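# Put the small carton and two bay-2 bottles in the tray

## Task

Move the small carton and both bottles from bay 2 into the white tray, and leave them resting there on their own after the robot lets go. The requester is out of the arms' reach, so nothing can be handed to them, and nothing may end up fallen or set down off the table.

## Robot and tools

Robot: two arms, left_arm and right_arm. Each has six joints and a two-finger gripper. In every row and in every per-joint list of a result, the order is always: wrist pitch, elbow, shoulder, wrist yaw, waist, wrist roll, then the gripper. Stated joint ranges in rad: waist -2.618 to 3.054, shoulder 0.000 to 3.142, elbow 0.000 to 3.142, wrist pitch -1.571 to 1.571, wrist yaw -1.571 to 1.571, wrist roll -2.094 to 2.094. A real end may sit up to 0.059 rad either side of these.

Frame: the scene frame has its origin at table-top height, halfway between the nominal arm bases. +z is up, +x points out over the table, and left_arm sits on the +y side; image left and right do not match these names. Calibrated bases: left_arm at (+0.001, +0.359, +0.017) m, right_arm at (-0.041, -0.267, +0.050) m, each turned very slightly about z.

Row format, shared by execute_actions and move: one flat list of 14 numbers, each between -1 and 1. Numbers 1-6 are left_arm joint offsets in the order above, number 7 is the left opening, and numbers 8-14 are the same seven values for right_arm. Both arms must always be filled in. Joint numbers are scaled offsets, not poses. 1.0 equals 2.224 rad for waist, shoulder and elbow, and 8.485 rad for wrist pitch, wrist yaw and wrist roll. They count from the Joint targets as they stood when the action or move began, not from the row before. Sending the same offset again therefore moves the joint further, and all zeros holds the arm where it is. The opening is absolute: +1 fully open, -1 closed. Values in between ask the fingers to go to where grip_measured reads that number. To keep a gripper unchanged, send its current command again, because 0 is itself a command.

execute_actions(actions, cameras): actions is a list of actions. Each action is a table of up to 15 rows, one row per 1/30 s step. A shorter table repeats its last row to fill 15 steps. An empty list only returns state and images. An action is refused for both arms if it pushes a joint more than 0.059 rad past its range. cameras names which images to return: null or ["all"] gives all, [] gives none, and an unknown name invalidates the call.

move(target, speed, blend, opening_speed, grip_force, blocking, cameras): this runs joint-space paths for all joints together, so grippers travel on curves. target is one 14-number row, or a list of up to 15 rows. Every row's offsets count from the same starting Joint targets. speed is the top rad/s of the joint with the farthest to go: 0.01 to 12.57, default 0.5, given as one value or one per segment. blend (rad) rounds the corners at intermediate rows; the default 0 stops at each one. opening_speed is the rate of change of the commanded opening per second on the -1..+1 scale, at least 0.2; use it for gentle closing. grip_force is the per-pad limit in newtons, 10 to 50 (full), given as one value or one per arm. It stays set until changed, and lower forces close more slowly. blocking=false returns after about 0.5 s while the move continues. Paths take at least 0.5 s, cannot run past 10 s, and do not avoid obstacles or the other arm. The result adds a move: line, such as done, off_target, moving, held or fault, possibly with limits=held.

wait(seconds 0-10) lets time pass with commands held. stop() brakes a running move. zoom_image(camera, region=[x0,y0,x1,y1]) enlarges part of a camera's newest image, using pixel coordinates from the top-left corner, at most 504 wide and 504 high. finished_scene(scene=1) ends the scene for good.

Results: end_effector_position (m) and end_effector_quat_wxyz are in the scene frame. The position is the point between the finger pads, about 1 cm behind the tips, and may be off by a few cm. The fingers point along the gripper's +z and close along its y. Joint positions are in rad, with the pad gap in m last (0.094 is fully open). Joint velocities may read "within noise". Joint targets is the base for your next offsets. Tool commands shows the current gripper commands. grip_measured uses the opening scale; grip_effort_nm is the gripper motor's effort, negative when closing. Joint torques include the arm's own weight and carry offsets. Other lines: "joint sent to its limit"; "joint command not followed" (the clearance check changed targets); MOTOR HOT, which warns near 75 °C; and OVER-TEMPERATURE FAULT, which folds the arm and disables it.

Motion limits: each joint's target can run ahead of its measured angle by at most 0.339 rad (waist, shoulder, elbow) or 2.2 rad (wrist joints). If targets would put a gripper more than 200 mm from where it is, that arm's targets are scaled back. Big offsets may need several actions, and tiny ones may not start.

Gripping: the pads squeeze about 50-64 N at full force. To hold firmly, command well below the reading at first contact (0.06 lower, or 0.11 or more for small or round items). Close slowly on anything that could crush. To release, command clearly above grip_measured.

Cameras: cam_high, cam_low, cam_board, cam_left_wrist and cam_right_wrist, each 672x504. The wrist views follow their arm and can lag during motion.

Avoid: dropping items or releasing them while moving; anything leaving the table; fast or hard contact with fixtures, heavy objects or the table; and any contact or pinch between the two arms, since a moderate one can fail the task. The wrist-camera cable counts as part of the hand and should not be strained. Long holds with an arm stretched out, or pushing against something, heat the motors. If an arm is blocked or dragged, command its targets back past its Joint positions. Loose objects may occasionally be nudged by outside disturbances.

Each tool is called in YAML: its name, and indented under it one key for each argument.

## Session

execute_actions:
  actions: []

Scene clock: 0.00 s.
left_arm: end_effector_position=(+0.2457, +0.2212, +0.1900) grip_measured=+1.000 grip_effort_nm=n/a end_effector_quat_wxyz=(+0.520, +0.054, +0.813, -0.256) | right_arm: end_effector_position=(+0.2328, -0.2071, +0.2342) grip_measured=+1.000 grip_effort_nm=n/a end_effector_quat_wxyz=(+0.697, +0.038, +0.716, +0.030)
Joint names: [wrist pitch, elbow, shoulder, wrist yaw, waist, wrist roll]
Joint positions: left_arm=[-0.111 0.303 0.526 0.015 -0.495 -0.386 0.094] | right_arm=[0.505 0.054 0.592 0.584 0.607 0.113 0.094]
Joint velocities: within noise
Joint torques (N m): no reading
Heat: left arm: 26 °C; right arm: 28 °C.
Joint targets: left_arm=[-0.120 0.309 0.520 0.014 -0.495 -0.384] | right_arm=[0.489 0.056 0.586 0.584 0.607 0.113]
Tool commands: left_gripper/opening=+1.0 right_gripper/opening=+1.0

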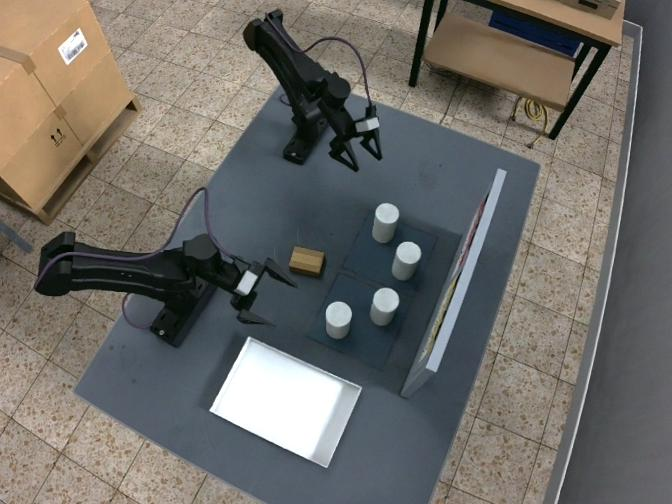

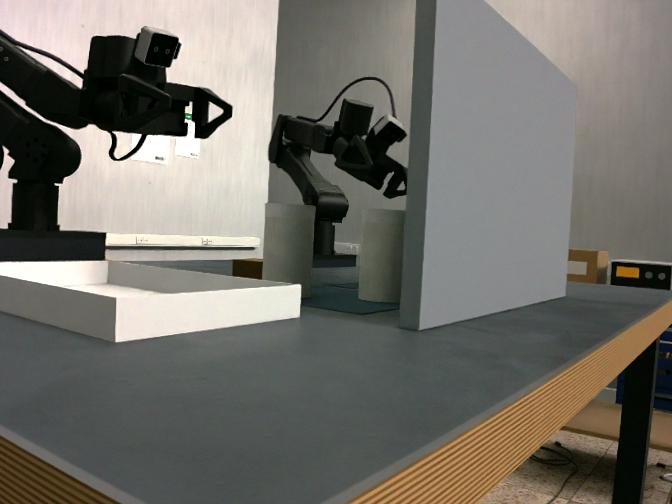

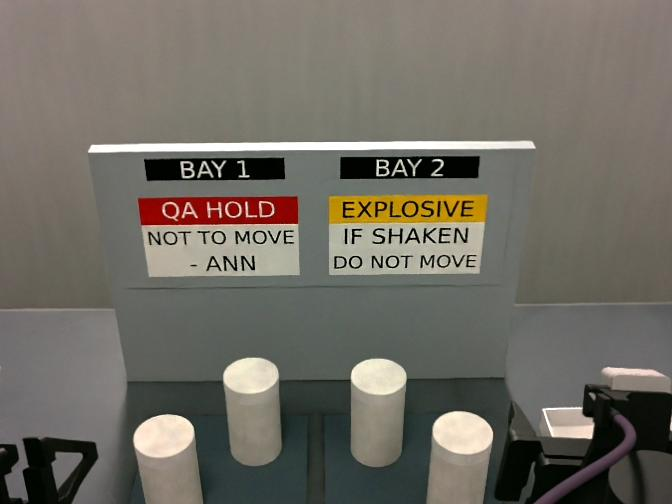

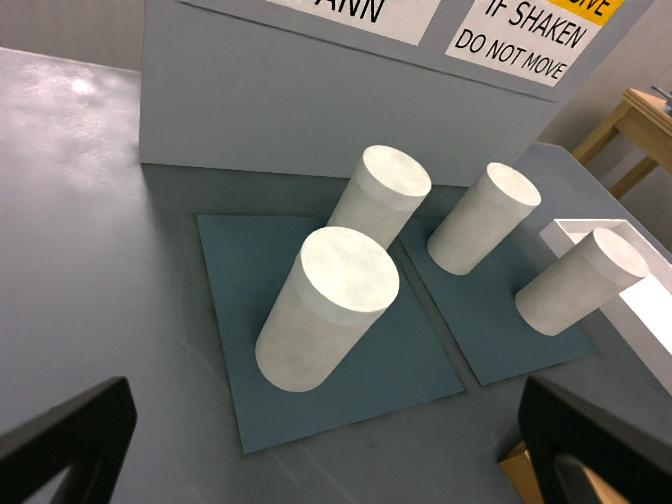

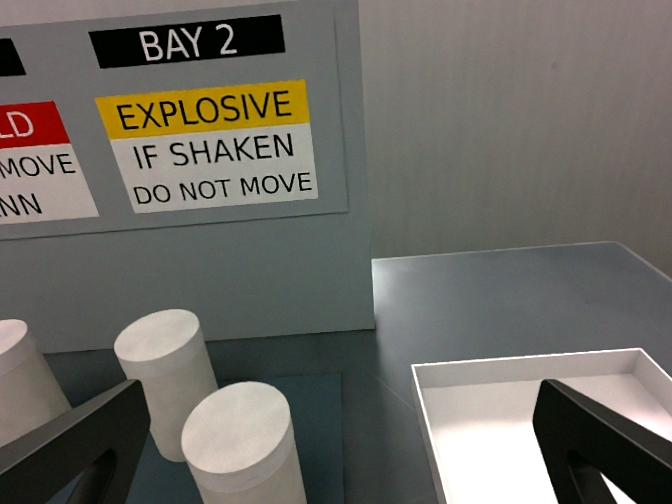

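zoom_image:
  camera: "cam_high"
  region: [250, 200, 390, 305]

zoom_image:
  camera: "cam_board"
  region: [420, 352, 672, 504]

Scaled by 3.600 from the camera's 672x504 image, which has a finer 960x720 frame.

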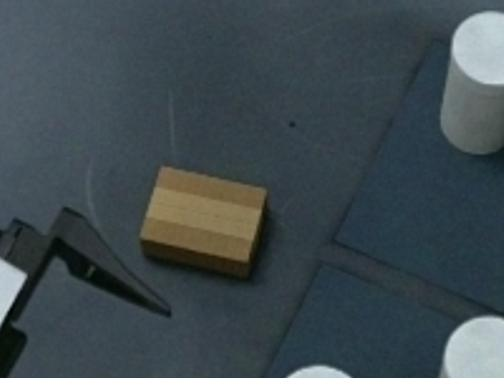

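Scaled by 2.000 from the camera's 672x504 image, which has a finer 960x720 frame.

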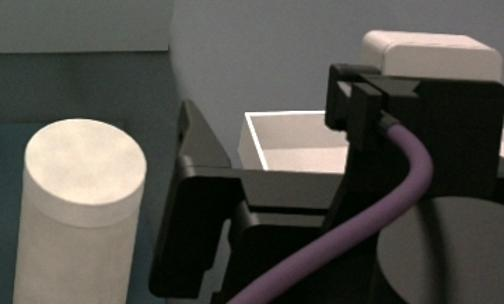

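move:
  target: [0,0,0,0,0,0,1,-0.2377,0.7689,0.5499,-0.0688,0.1138,0.0609,1]
  speed: 0.9
  cameras: ["cam_high","cam_right_wrist"]

Scene clock: 80.57 s.
left_arm: end_effector_position=(+0.2457, +0.2212, +0.1900) grip_measured=+1.000 grip_effort_nm=-0.01 end_effector_quat_wxyz=(+0.520, +0.054, +0.813, -0.256) | right_arm: end_effector_position=(+0.1812, -0.0262, +0.2247) grip_measured=+1.000 grip_effort_nm=-0.02 end_effector_quat_wxyz=(+0.006, -0.100, +0.995, +0.004)
Joint names: [wrist pitch, elbow, shoulder, wrist yaw, waist, wrist roll]
Joint positions: left_arm=[-0.111 0.303 0.526 0.015 -0.495 -0.386 0.094] | right_arm=[-1.514 1.746 1.79 0.002 0.857 0.622 0.094]
Joint torques (N m): left_arm=[1.52 9.62 0.47 0 -0.09 0] | right_arm=[0.07 8.9 -6.37 0 0.28 0.06]
Heat: left arm: 32 °C; right arm: 34 °C.
Joint targets: left_arm=[-0.120 0.309 0.520 0.014 -0.495 -0.384] | right_arm=[-1.528 1.767 1.809 0.001 0.860 0.629]
move: done
camera_calibration:
cam_right_wrist: T_world_to_cam=[[0.191501, -0.981379, -0.0149481, -0.0573112], [-0.896608, -0.181114, 0.404094, 0.106263], [-0.399276, -0.0639817, -0.914595, 0.363239], [0, 0, 0, 1]] pos_world=[0.251284, -0.0137576, 0.28842]
Images, in order (width x height): cam_high 672x504, cam_right_wrist 672x504.

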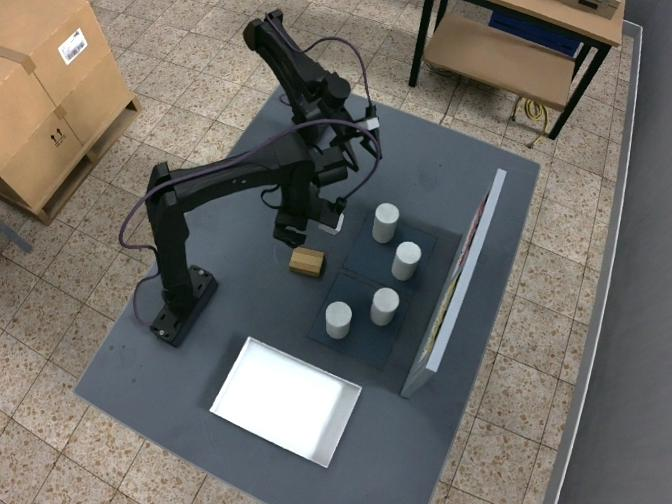

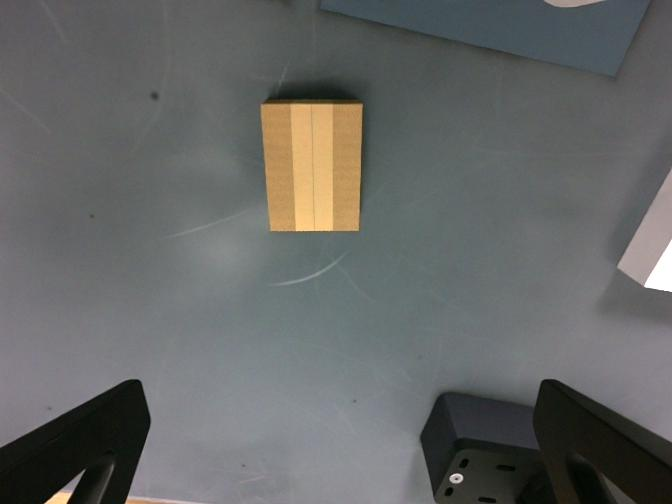

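move:
  target: [0,0,0,0,0,0,1,0.0628,-0.1897,0.0477,0,0.0063,0.0015,1]
  speed: 0.6
  cameras: ["cam_high","cam_right_wrist"]

Scene clock: 99.90 s.
left_arm: end_effector_position=(+0.2457, +0.2212, +0.1900) grip_measured=+1.000 grip_effort_nm=-0.01 end_effector_quat_wxyz=(+0.520, +0.054, +0.813, -0.256) | right_arm: end_effector_position=(+0.1927, -0.0076, +0.0917) grip_measured=+1.000 grip_effort_nm=-0.02 end_effector_quat_wxyz=(+0.006, -0.100, +0.995, +0.005)
Joint names: [wrist pitch, elbow, shoulder, wrist yaw, waist, wrist roll]
Joint positions: left_arm=[-0.111 0.303 0.526 0.015 -0.495 -0.386 0.094] | right_arm=[-1.009 1.353 1.899 0.001 0.868 0.635 0.094]
Joint torques (N m): left_arm=[1.51 9.61 0.46 0 -0.08 0] | right_arm=[0.34 6.06 -7.49 0.02 0.51 0.05]
Heat: left arm: 33 °C; right arm: 32 °C.
Joint targets: left_arm=[-0.120 0.309 0.520 0.014 -0.495 -0.384] | right_arm=[-0.995 1.345 1.915 0.001 0.874 0.642]
move: done
camera_calibration:
cam_right_wrist: T_world_to_cam=[[0.190475, -0.981538, -0.0173824, -0.0428641], [-0.897047, -0.181217, 0.403071, 0.173782], [-0.398779, -0.0611821, -0.915004, 0.247332], [0, 0, 0, 1]] pos_world=[0.262686, 0.00455183, 0.155519]
Images, in order (width x height): cam_high 672x504, cam_right_wrist 672x504.

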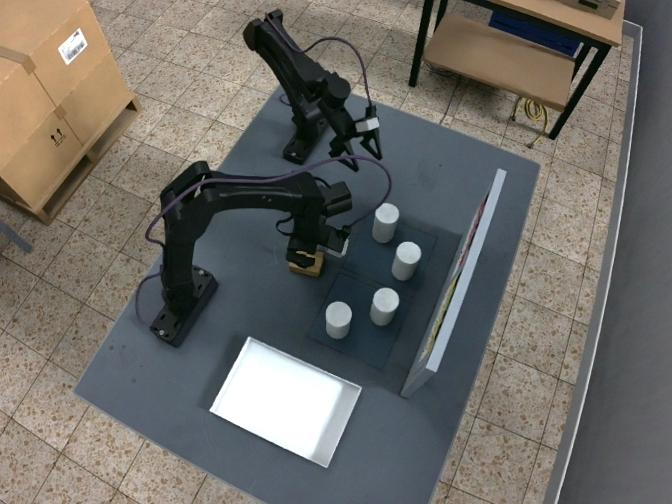

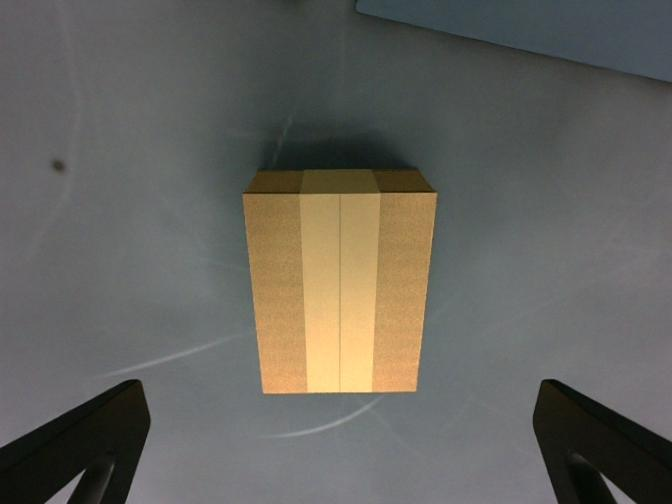

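move:
  target:
    - [0,0,0,0,0,0,1,0.0296,-0.0607,0.0517,0,0,0,1]
    - [0,0,0,0,0,0,1,0.0296,-0.0607,0.0517,0,0,0,0.18]
  speed: 0.2
  grip_force: 20
  opening_speed: 0.3
  cameras: ["cam_right_wrist"]

Scene clock: 112.67 s.
left_arm: end_effector_position=(+0.2457, +0.2212, +0.1900) grip_measured=+1.000 grip_effort_nm=-0.01 end_effector_quat_wxyz=(+0.520, +0.054, +0.813, -0.256) | right_arm: end_effector_position=(+0.1954, -0.0046, +0.0258) grip_measured=+0.302 grip_effort_nm=-0.47 end_effector_quat_wxyz=(+0.010, -0.099, +0.995, +0.008)
Joint names: [wrist pitch, elbow, shoulder, wrist yaw, waist, wrist roll]
Joint positions: left_arm=[-0.111 0.303 0.526 0.015 -0.495 -0.386 0.094] | right_arm=[-0.758 1.221 2.008 0.001 0.868 0.635 0.061]
Joint torques (N m): left_arm=[1.51 9.61 0.47 0.01 -0.09 0.02] | right_arm=[0.39 5.14 -7.41 0 0.53 0.05]
Heat: left arm: 33 °C; right arm: 32 °C.
Joint targets: left_arm=[-0.120 0.309 0.520 0.014 -0.495 -0.384] | right_arm=[-0.745 1.210 2.030 0.001 0.874 0.642]
grip_force (N): 20, 20
move: done
camera_calibration:
cam_right_wrist: T_world_to_cam=[[0.190217, -0.981465, -0.0233355, -0.041361], [-0.899785, -0.183796, 0.395736, 0.20409], [-0.39269, -0.0542788, -0.918068, 0.187178], [0, 0, 0, 1]] pos_world=[0.265008, 0.00707633, 0.0901107]
Images, in order (width x height): cam_right_wrist 672x504.

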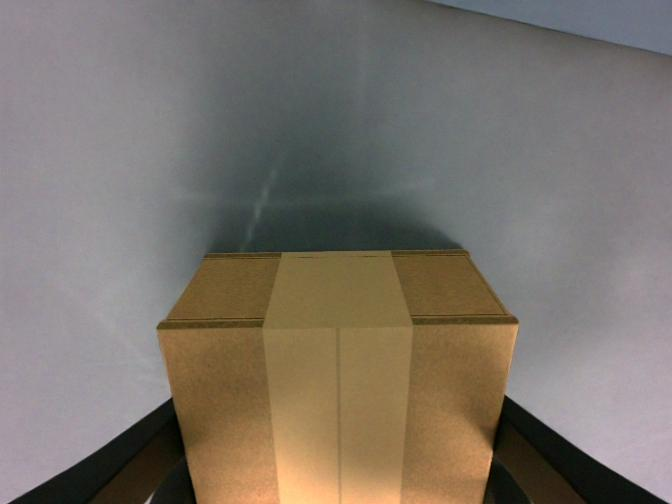

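move:
  target:
    - [0,0,0,0,0,0,1,-0.0296,0.0607,-0.0517,0,0,0,0.18]
    - [0,0,0,0,0,0,1,-0.0924,0.2504,-0.0994,0,0,0,0.18]
    - [0,0,0,0,0,0,1,-0.0924,0.2504,-0.0994,0,-0.4894,-0.1047,0.18]
  speed: [0.25,0.6,0.6]
  blend: [0.05,0.03,0]
  cameras: ["cam_high","cam_right_wrist"]

Scene clock: 131.00 s.
left_arm: end_effector_position=(+0.2457, +0.2212, +0.1900) grip_measured=+1.000 grip_effort_nm=-0.01 end_effector_quat_wxyz=(+0.520, +0.054, +0.813, -0.256) | right_arm: end_effector_position=(+0.2790, -0.3495, +0.2163) grip_measured=+0.302 grip_effort_nm=-0.50 end_effector_quat_wxyz=(-0.007, +0.007, +1.000, +0.000)
Joint names: [wrist pitch, elbow, shoulder, wrist yaw, waist, wrist roll]
Joint positions: left_arm=[-0.111 0.303 0.526 0.015 -0.495 -0.386 0.094] | right_arm=[-1.516 1.754 1.823 0.003 -0.22 -0.239 0.061]
Joint torques (N m): left_arm=[1.52 9.57 0.49 0 -0.12 0.01] | right_arm=[0.03 8.13 -9.32 0 0.43 -0.1]
Heat: left arm: 34 °C; right arm: 32 °C.
Joint targets: left_arm=[-0.120 0.309 0.520 0.014 -0.495 -0.384] | right_arm=[-1.528 1.767 1.809 0.001 -0.214 -0.246]
grip_force (N): 20, 20
move: done
camera_calibration:
cam_right_wrist: T_world_to_cam=[[-0.0221928, -0.999713, -0.00905025, -0.341469], [-0.903602, 0.016184, 0.428067, 0.204463], [-0.427798, 0.0176778, -0.903701, 0.408055], [0, 0, 0, 1]] pos_world=[0.35174, -0.351893, 0.278145]
Images, in order (width x height): cam_high 672x504, cam_right_wrist 672x504.

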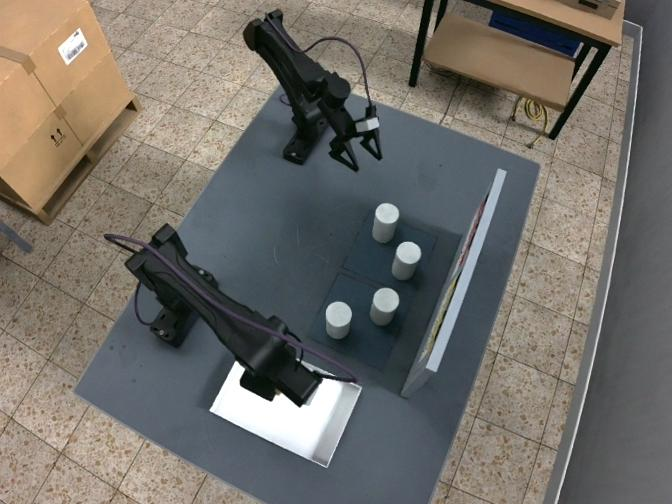

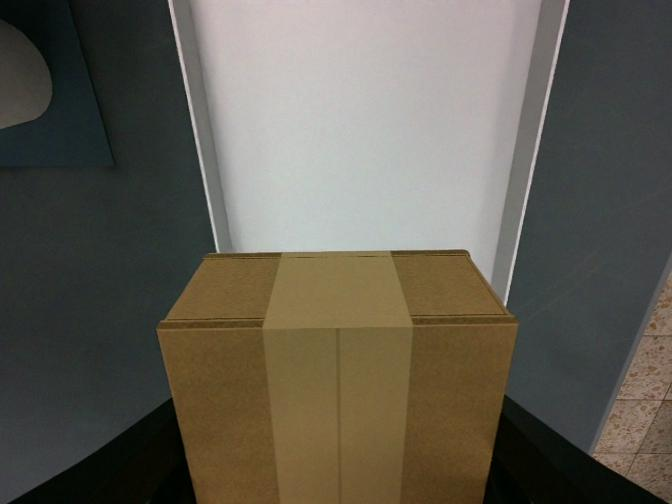

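move:
  target:
    - [0,0,0,0,0,0,1,0.0628,-0.1897,0.0477,0,-0.0166,-0.0044,0.18]
    - [0,0,0,0,0,0,1,0.0849,-0.2352,0.0863,0,-0.0166,-0.0044,0.18]
  speed: [0.4,0.2]
  blend: [0.03,0]
  cameras: ["cam_high","cam_right_wrist","cam_low"]

Scene clock: 142.17 s.
left_arm: end_effector_position=(+0.2457, +0.2212, +0.1900) grip_measured=+1.000 grip_effort_nm=-0.01 end_effector_quat_wxyz=(+0.520, +0.054, +0.813, -0.256) | right_arm: end_effector_position=(+0.2988, -0.3638, +0.0426) grip_measured=+0.302 grip_effort_nm=-0.50 end_effector_quat_wxyz=(+0.011, +0.001, +1.000, -0.005)
Joint names: [wrist pitch, elbow, shoulder, wrist yaw, waist, wrist roll]
Joint positions: left_arm=[-0.111 0.303 0.526 0.015 -0.495 -0.386 0.094] | right_arm=[-0.823 1.254 1.979 0.003 -0.245 -0.277 0.061]
Joint torques (N m): left_arm=[1.5 9.62 0.5 0.01 -0.08 0] | right_arm=[0.38 5.31 -7.39 0.01 -0.54 -0.09]
Heat: left arm: 34 °C; right arm: 33 °C.
Joint targets: left_arm=[-0.120 0.309 0.520 0.014 -0.495 -0.384] | right_arm=[-0.808 1.243 2.001 0.001 -0.251 -0.284]
grip_force (N): 20, 20
move: done
camera_calibration:
cam_right_wrist: T_world_to_cam=[[-0.00942517, -0.999956, 0.000263967, -0.361268], [-0.918394, 0.00876082, 0.395571, 0.300028], [-0.395556, 0.0034859, -0.918435, 0.245529], [0, 0, 0, 1]] pos_world=[0.369259, -0.364737, 0.106915]
Images, in order (width x height): cam_high 672x504, cam_low 672x504, cam_right_wrist 672x504.

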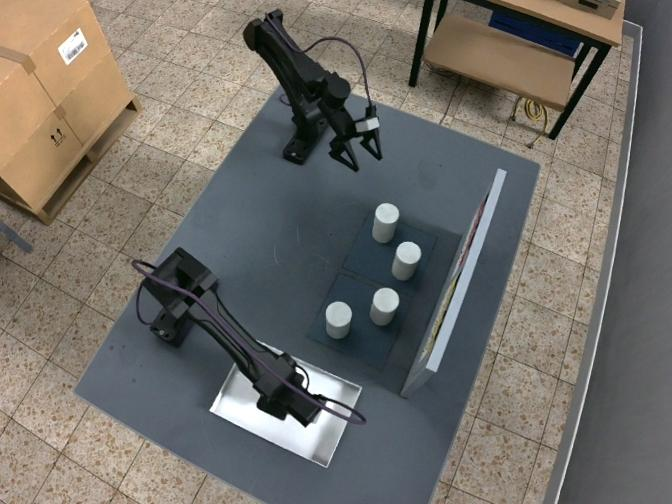

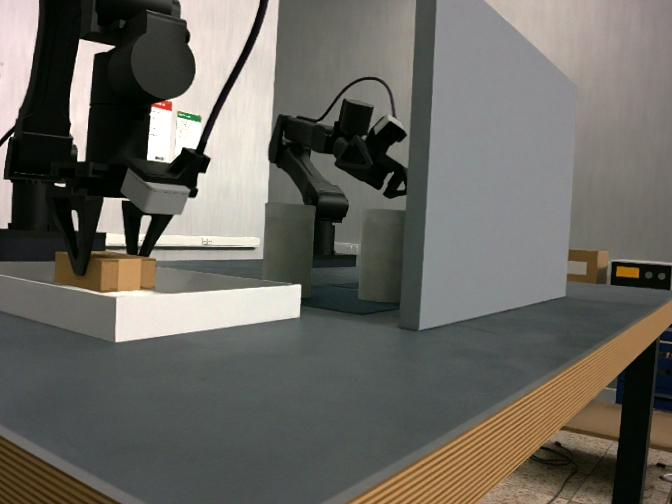

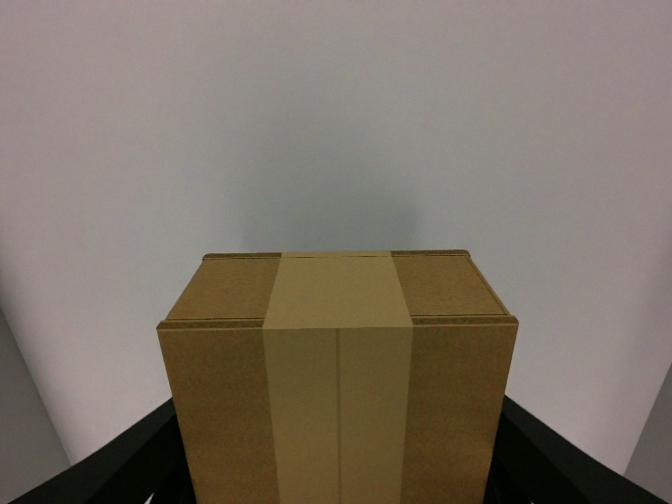

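move:
  target: [0,0,0,0,0,0,1,0.0056,-0.0117,0.0099,0,0,0,0.18]
  speed: 0.05
  cameras: ["cam_low"]

zoom_image:
  camera: "cam_low"
  region: [0, 180, 220, 345]

Scene clock: 149.43 s.
left_arm: end_effector_position=(+0.2457, +0.2212, +0.1900) grip_measured=+1.000 grip_effort_nm=-0.01 end_effector_quat_wxyz=(+0.520, +0.054, +0.813, -0.256) | right_arm: end_effector_position=(+0.2990, -0.3639, +0.0308) grip_measured=+0.302 grip_effort_nm=-0.50 end_effector_quat_wxyz=(+0.012, +0.001, +1.000, -0.005)
Joint names: [wrist pitch, elbow, shoulder, wrist yaw, waist, wrist roll]
Joint positions: left_arm=[-0.111 0.303 0.526 0.015 -0.495 -0.386 0.094] | right_arm=[-0.776 1.23 1.998 0.003 -0.245 -0.277 0.061]
Joint torques (N m): left_arm=[1.51 9.66 0.47 0 -0.05 -0.02] | right_arm=[0.4 5.04 -7.24 0.01 -0.55 -0.09]
Heat: left arm: 35 °C; right arm: 32 °C.
Joint targets: left_arm=[-0.120 0.309 0.520 0.014 -0.495 -0.384] | right_arm=[-0.761 1.217 2.023 0.001 -0.251 -0.284]
grip_force (N): 20, 20
move: done
Images, in order (width x height): cam_low 672x504.

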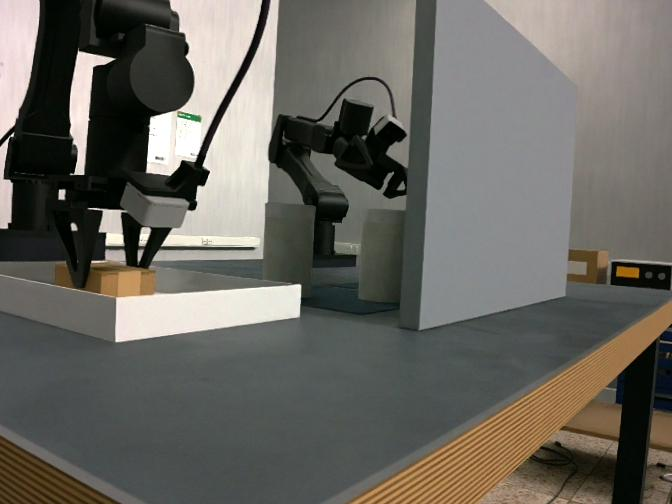

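Scaled by 2.291 from the camera's 672x504 image, which has a finer 960x720 frame.

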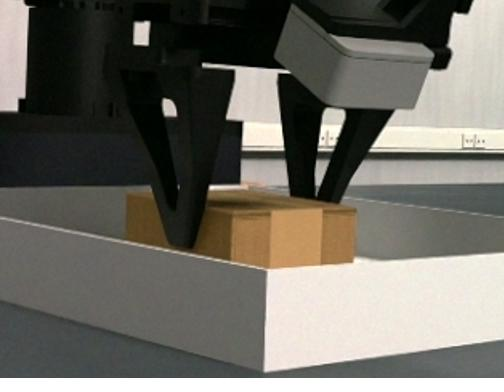

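move:
  target:
    - [0,0,0,0,0,0,1,0.0013,-0.0027,0.0023,0,0,0,0.18]
    - [0,0,0,0,0,0,1,0.0013,-0.0027,0.0023,0,0,0,0.65]
  speed: 0.05
  opening_speed: 0.4
  cameras: ["cam_low","cam_right_wrist"]

Scene clock: 156.17 s.
left_arm: end_effector_position=(+0.2457, +0.2212, +0.1900) grip_measured=+1.000 grip_effort_nm=-0.01 end_effector_quat_wxyz=(+0.520, +0.054, +0.813, -0.256) | right_arm: end_effector_position=(+0.2992, -0.3639, +0.0283) grip_measured=+0.648 grip_effort_nm=0.11 end_effector_quat_wxyz=(+0.013, +0.001, +1.000, -0.005)
Joint names: [wrist pitch, elbow, shoulder, wrist yaw, waist, wrist roll]
Joint positions: left_arm=[-0.111 0.303 0.526 0.015 -0.495 -0.386 0.094] | right_arm=[-0.764 1.224 2.003 0.003 -0.245 -0.278 0.077]
Joint torques (N m): left_arm=[1.52 9.61 0.4 -0.01 -0.12 0] | right_arm=[0.4 4.94 -7.2 0.01 -0.53 -0.09]
Heat: left arm: 35 °C; right arm: 32 °C.
Joint targets: left_arm=[-0.120 0.309 0.520 0.014 -0.495 -0.384] | right_arm=[-0.750 1.211 2.028 0.001 -0.251 -0.284]
grip_force (N): 20, 20
move: done
camera_calibration:
cam_right_wrist: T_world_to_cam=[[-0.00911425, -0.999957, 0.00171309, -0.361519], [-0.920404, 0.00905877, 0.390864, 0.306925], [-0.390863, 0.0019857, -0.920447, 0.230712], [0, 0, 0, 1]] pos_world=[0.369376, -0.364742, 0.0930114]
Images, in order (width x height): cam_low 672x504, cam_right_wrist 672x504.

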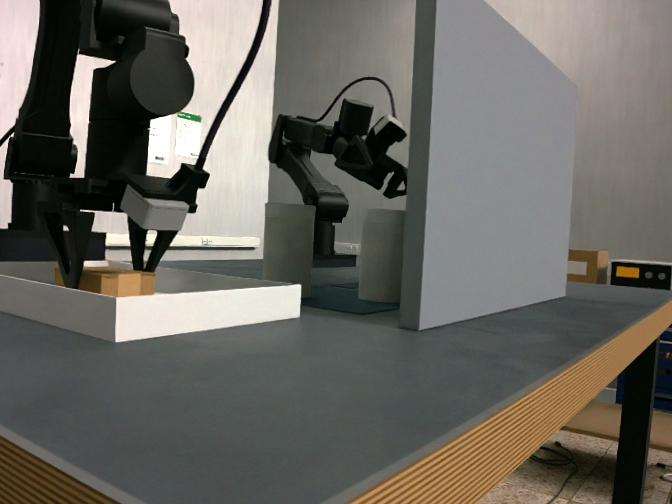

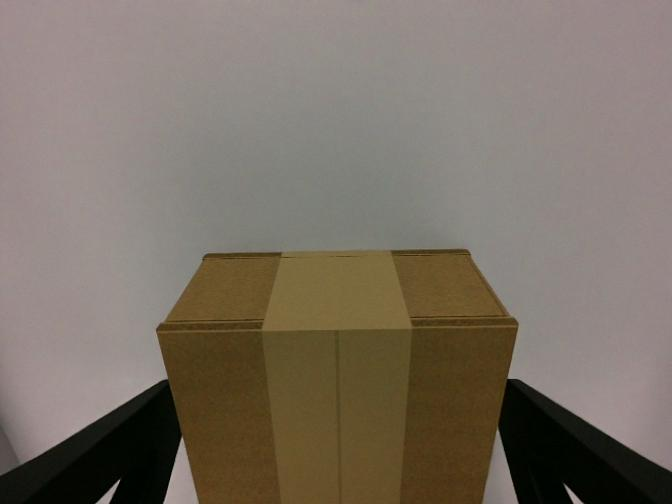

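move:
  target:
    - [0,0,0,0,0,0,1,-0.0289,0.0603,-0.0508,0,0,0,0.65]
    - [0,0,0,0,0,0,1,-0.0917,0.25,-0.0985,0,0,0,0.65]
  speed: [0.2,0.6]
  blend: [0.03,0]
  cameras: ["cam_high","cam_right_wrist","cam_board"]

Scene clock: 165.10 s.
left_arm: end_effector_position=(+0.2457, +0.2212, +0.1900) grip_measured=+1.000 grip_effort_nm=-0.01 end_effector_quat_wxyz=(+0.520, +0.054, +0.813, -0.256) | right_arm: end_effector_position=(+0.2773, -0.3577, +0.2166) grip_measured=+0.648 grip_effort_nm=0.11 end_effector_quat_wxyz=(-0.006, +0.000, +1.000, +0.000)
Joint names: [wrist pitch, elbow, shoulder, wrist yaw, waist, wrist roll]
Joint positions: left_arm=[-0.111 0.303 0.526 0.015 -0.495 -0.386 0.094] | right_arm=[-1.515 1.755 1.823 0.003 -0.245 -0.278 0.077]
Joint torques (N m): left_arm=[1.51 9.68 0.49 0 -0.09 -0.01] | right_arm=[0.04 8.1 -9.26 0 -0.55 -0.08]
Heat: left arm: 35 °C; right arm: 32 °C.
Joint targets: left_arm=[-0.120 0.309 0.520 0.014 -0.495 -0.384] | right_arm=[-1.528 1.768 1.809 0.001 -0.251 -0.284]
grip_force (N): 20, 20
move: done
camera_calibration:
cam_right_wrist: T_world_to_cam=[[-0.00929127, -0.999916, -0.00899134, -0.353321], [-0.904686, 0.00457527, 0.426054, 0.199473], [-0.425977, 0.0120929, -0.904653, 0.405356], [0, 0, 0, 1]] pos_world=[0.34985, -0.359106, 0.278543]
Images, in order (width x height): cam_high 672x504, cam_board 672x504, cam_right_wrist 672x504.

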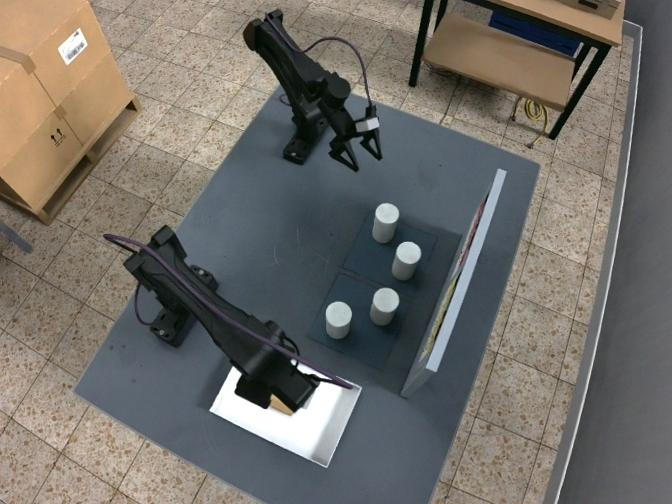

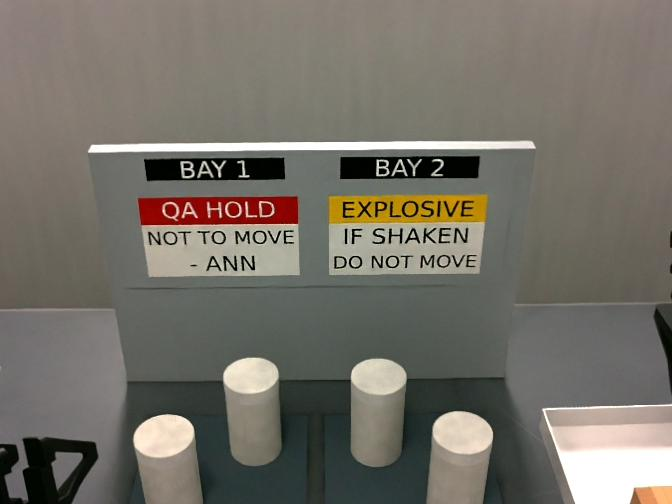

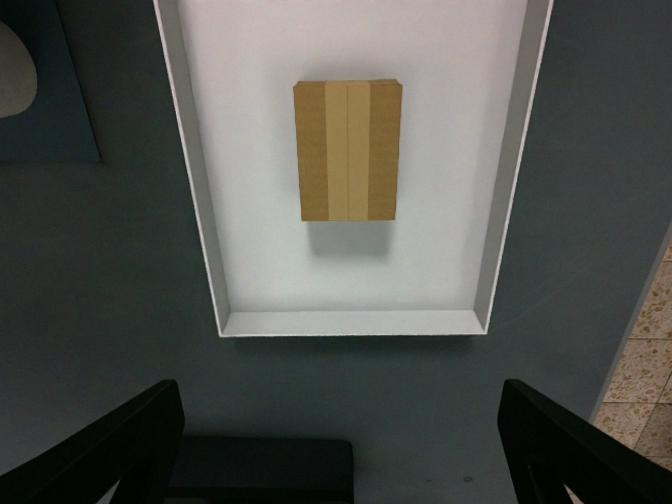

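The carton is in the tray. I'm leaving the bay 2 bottles where they are: their sign says "Explosive if shaken – do not move".

finished_scene:

The scene is finished: the task was done.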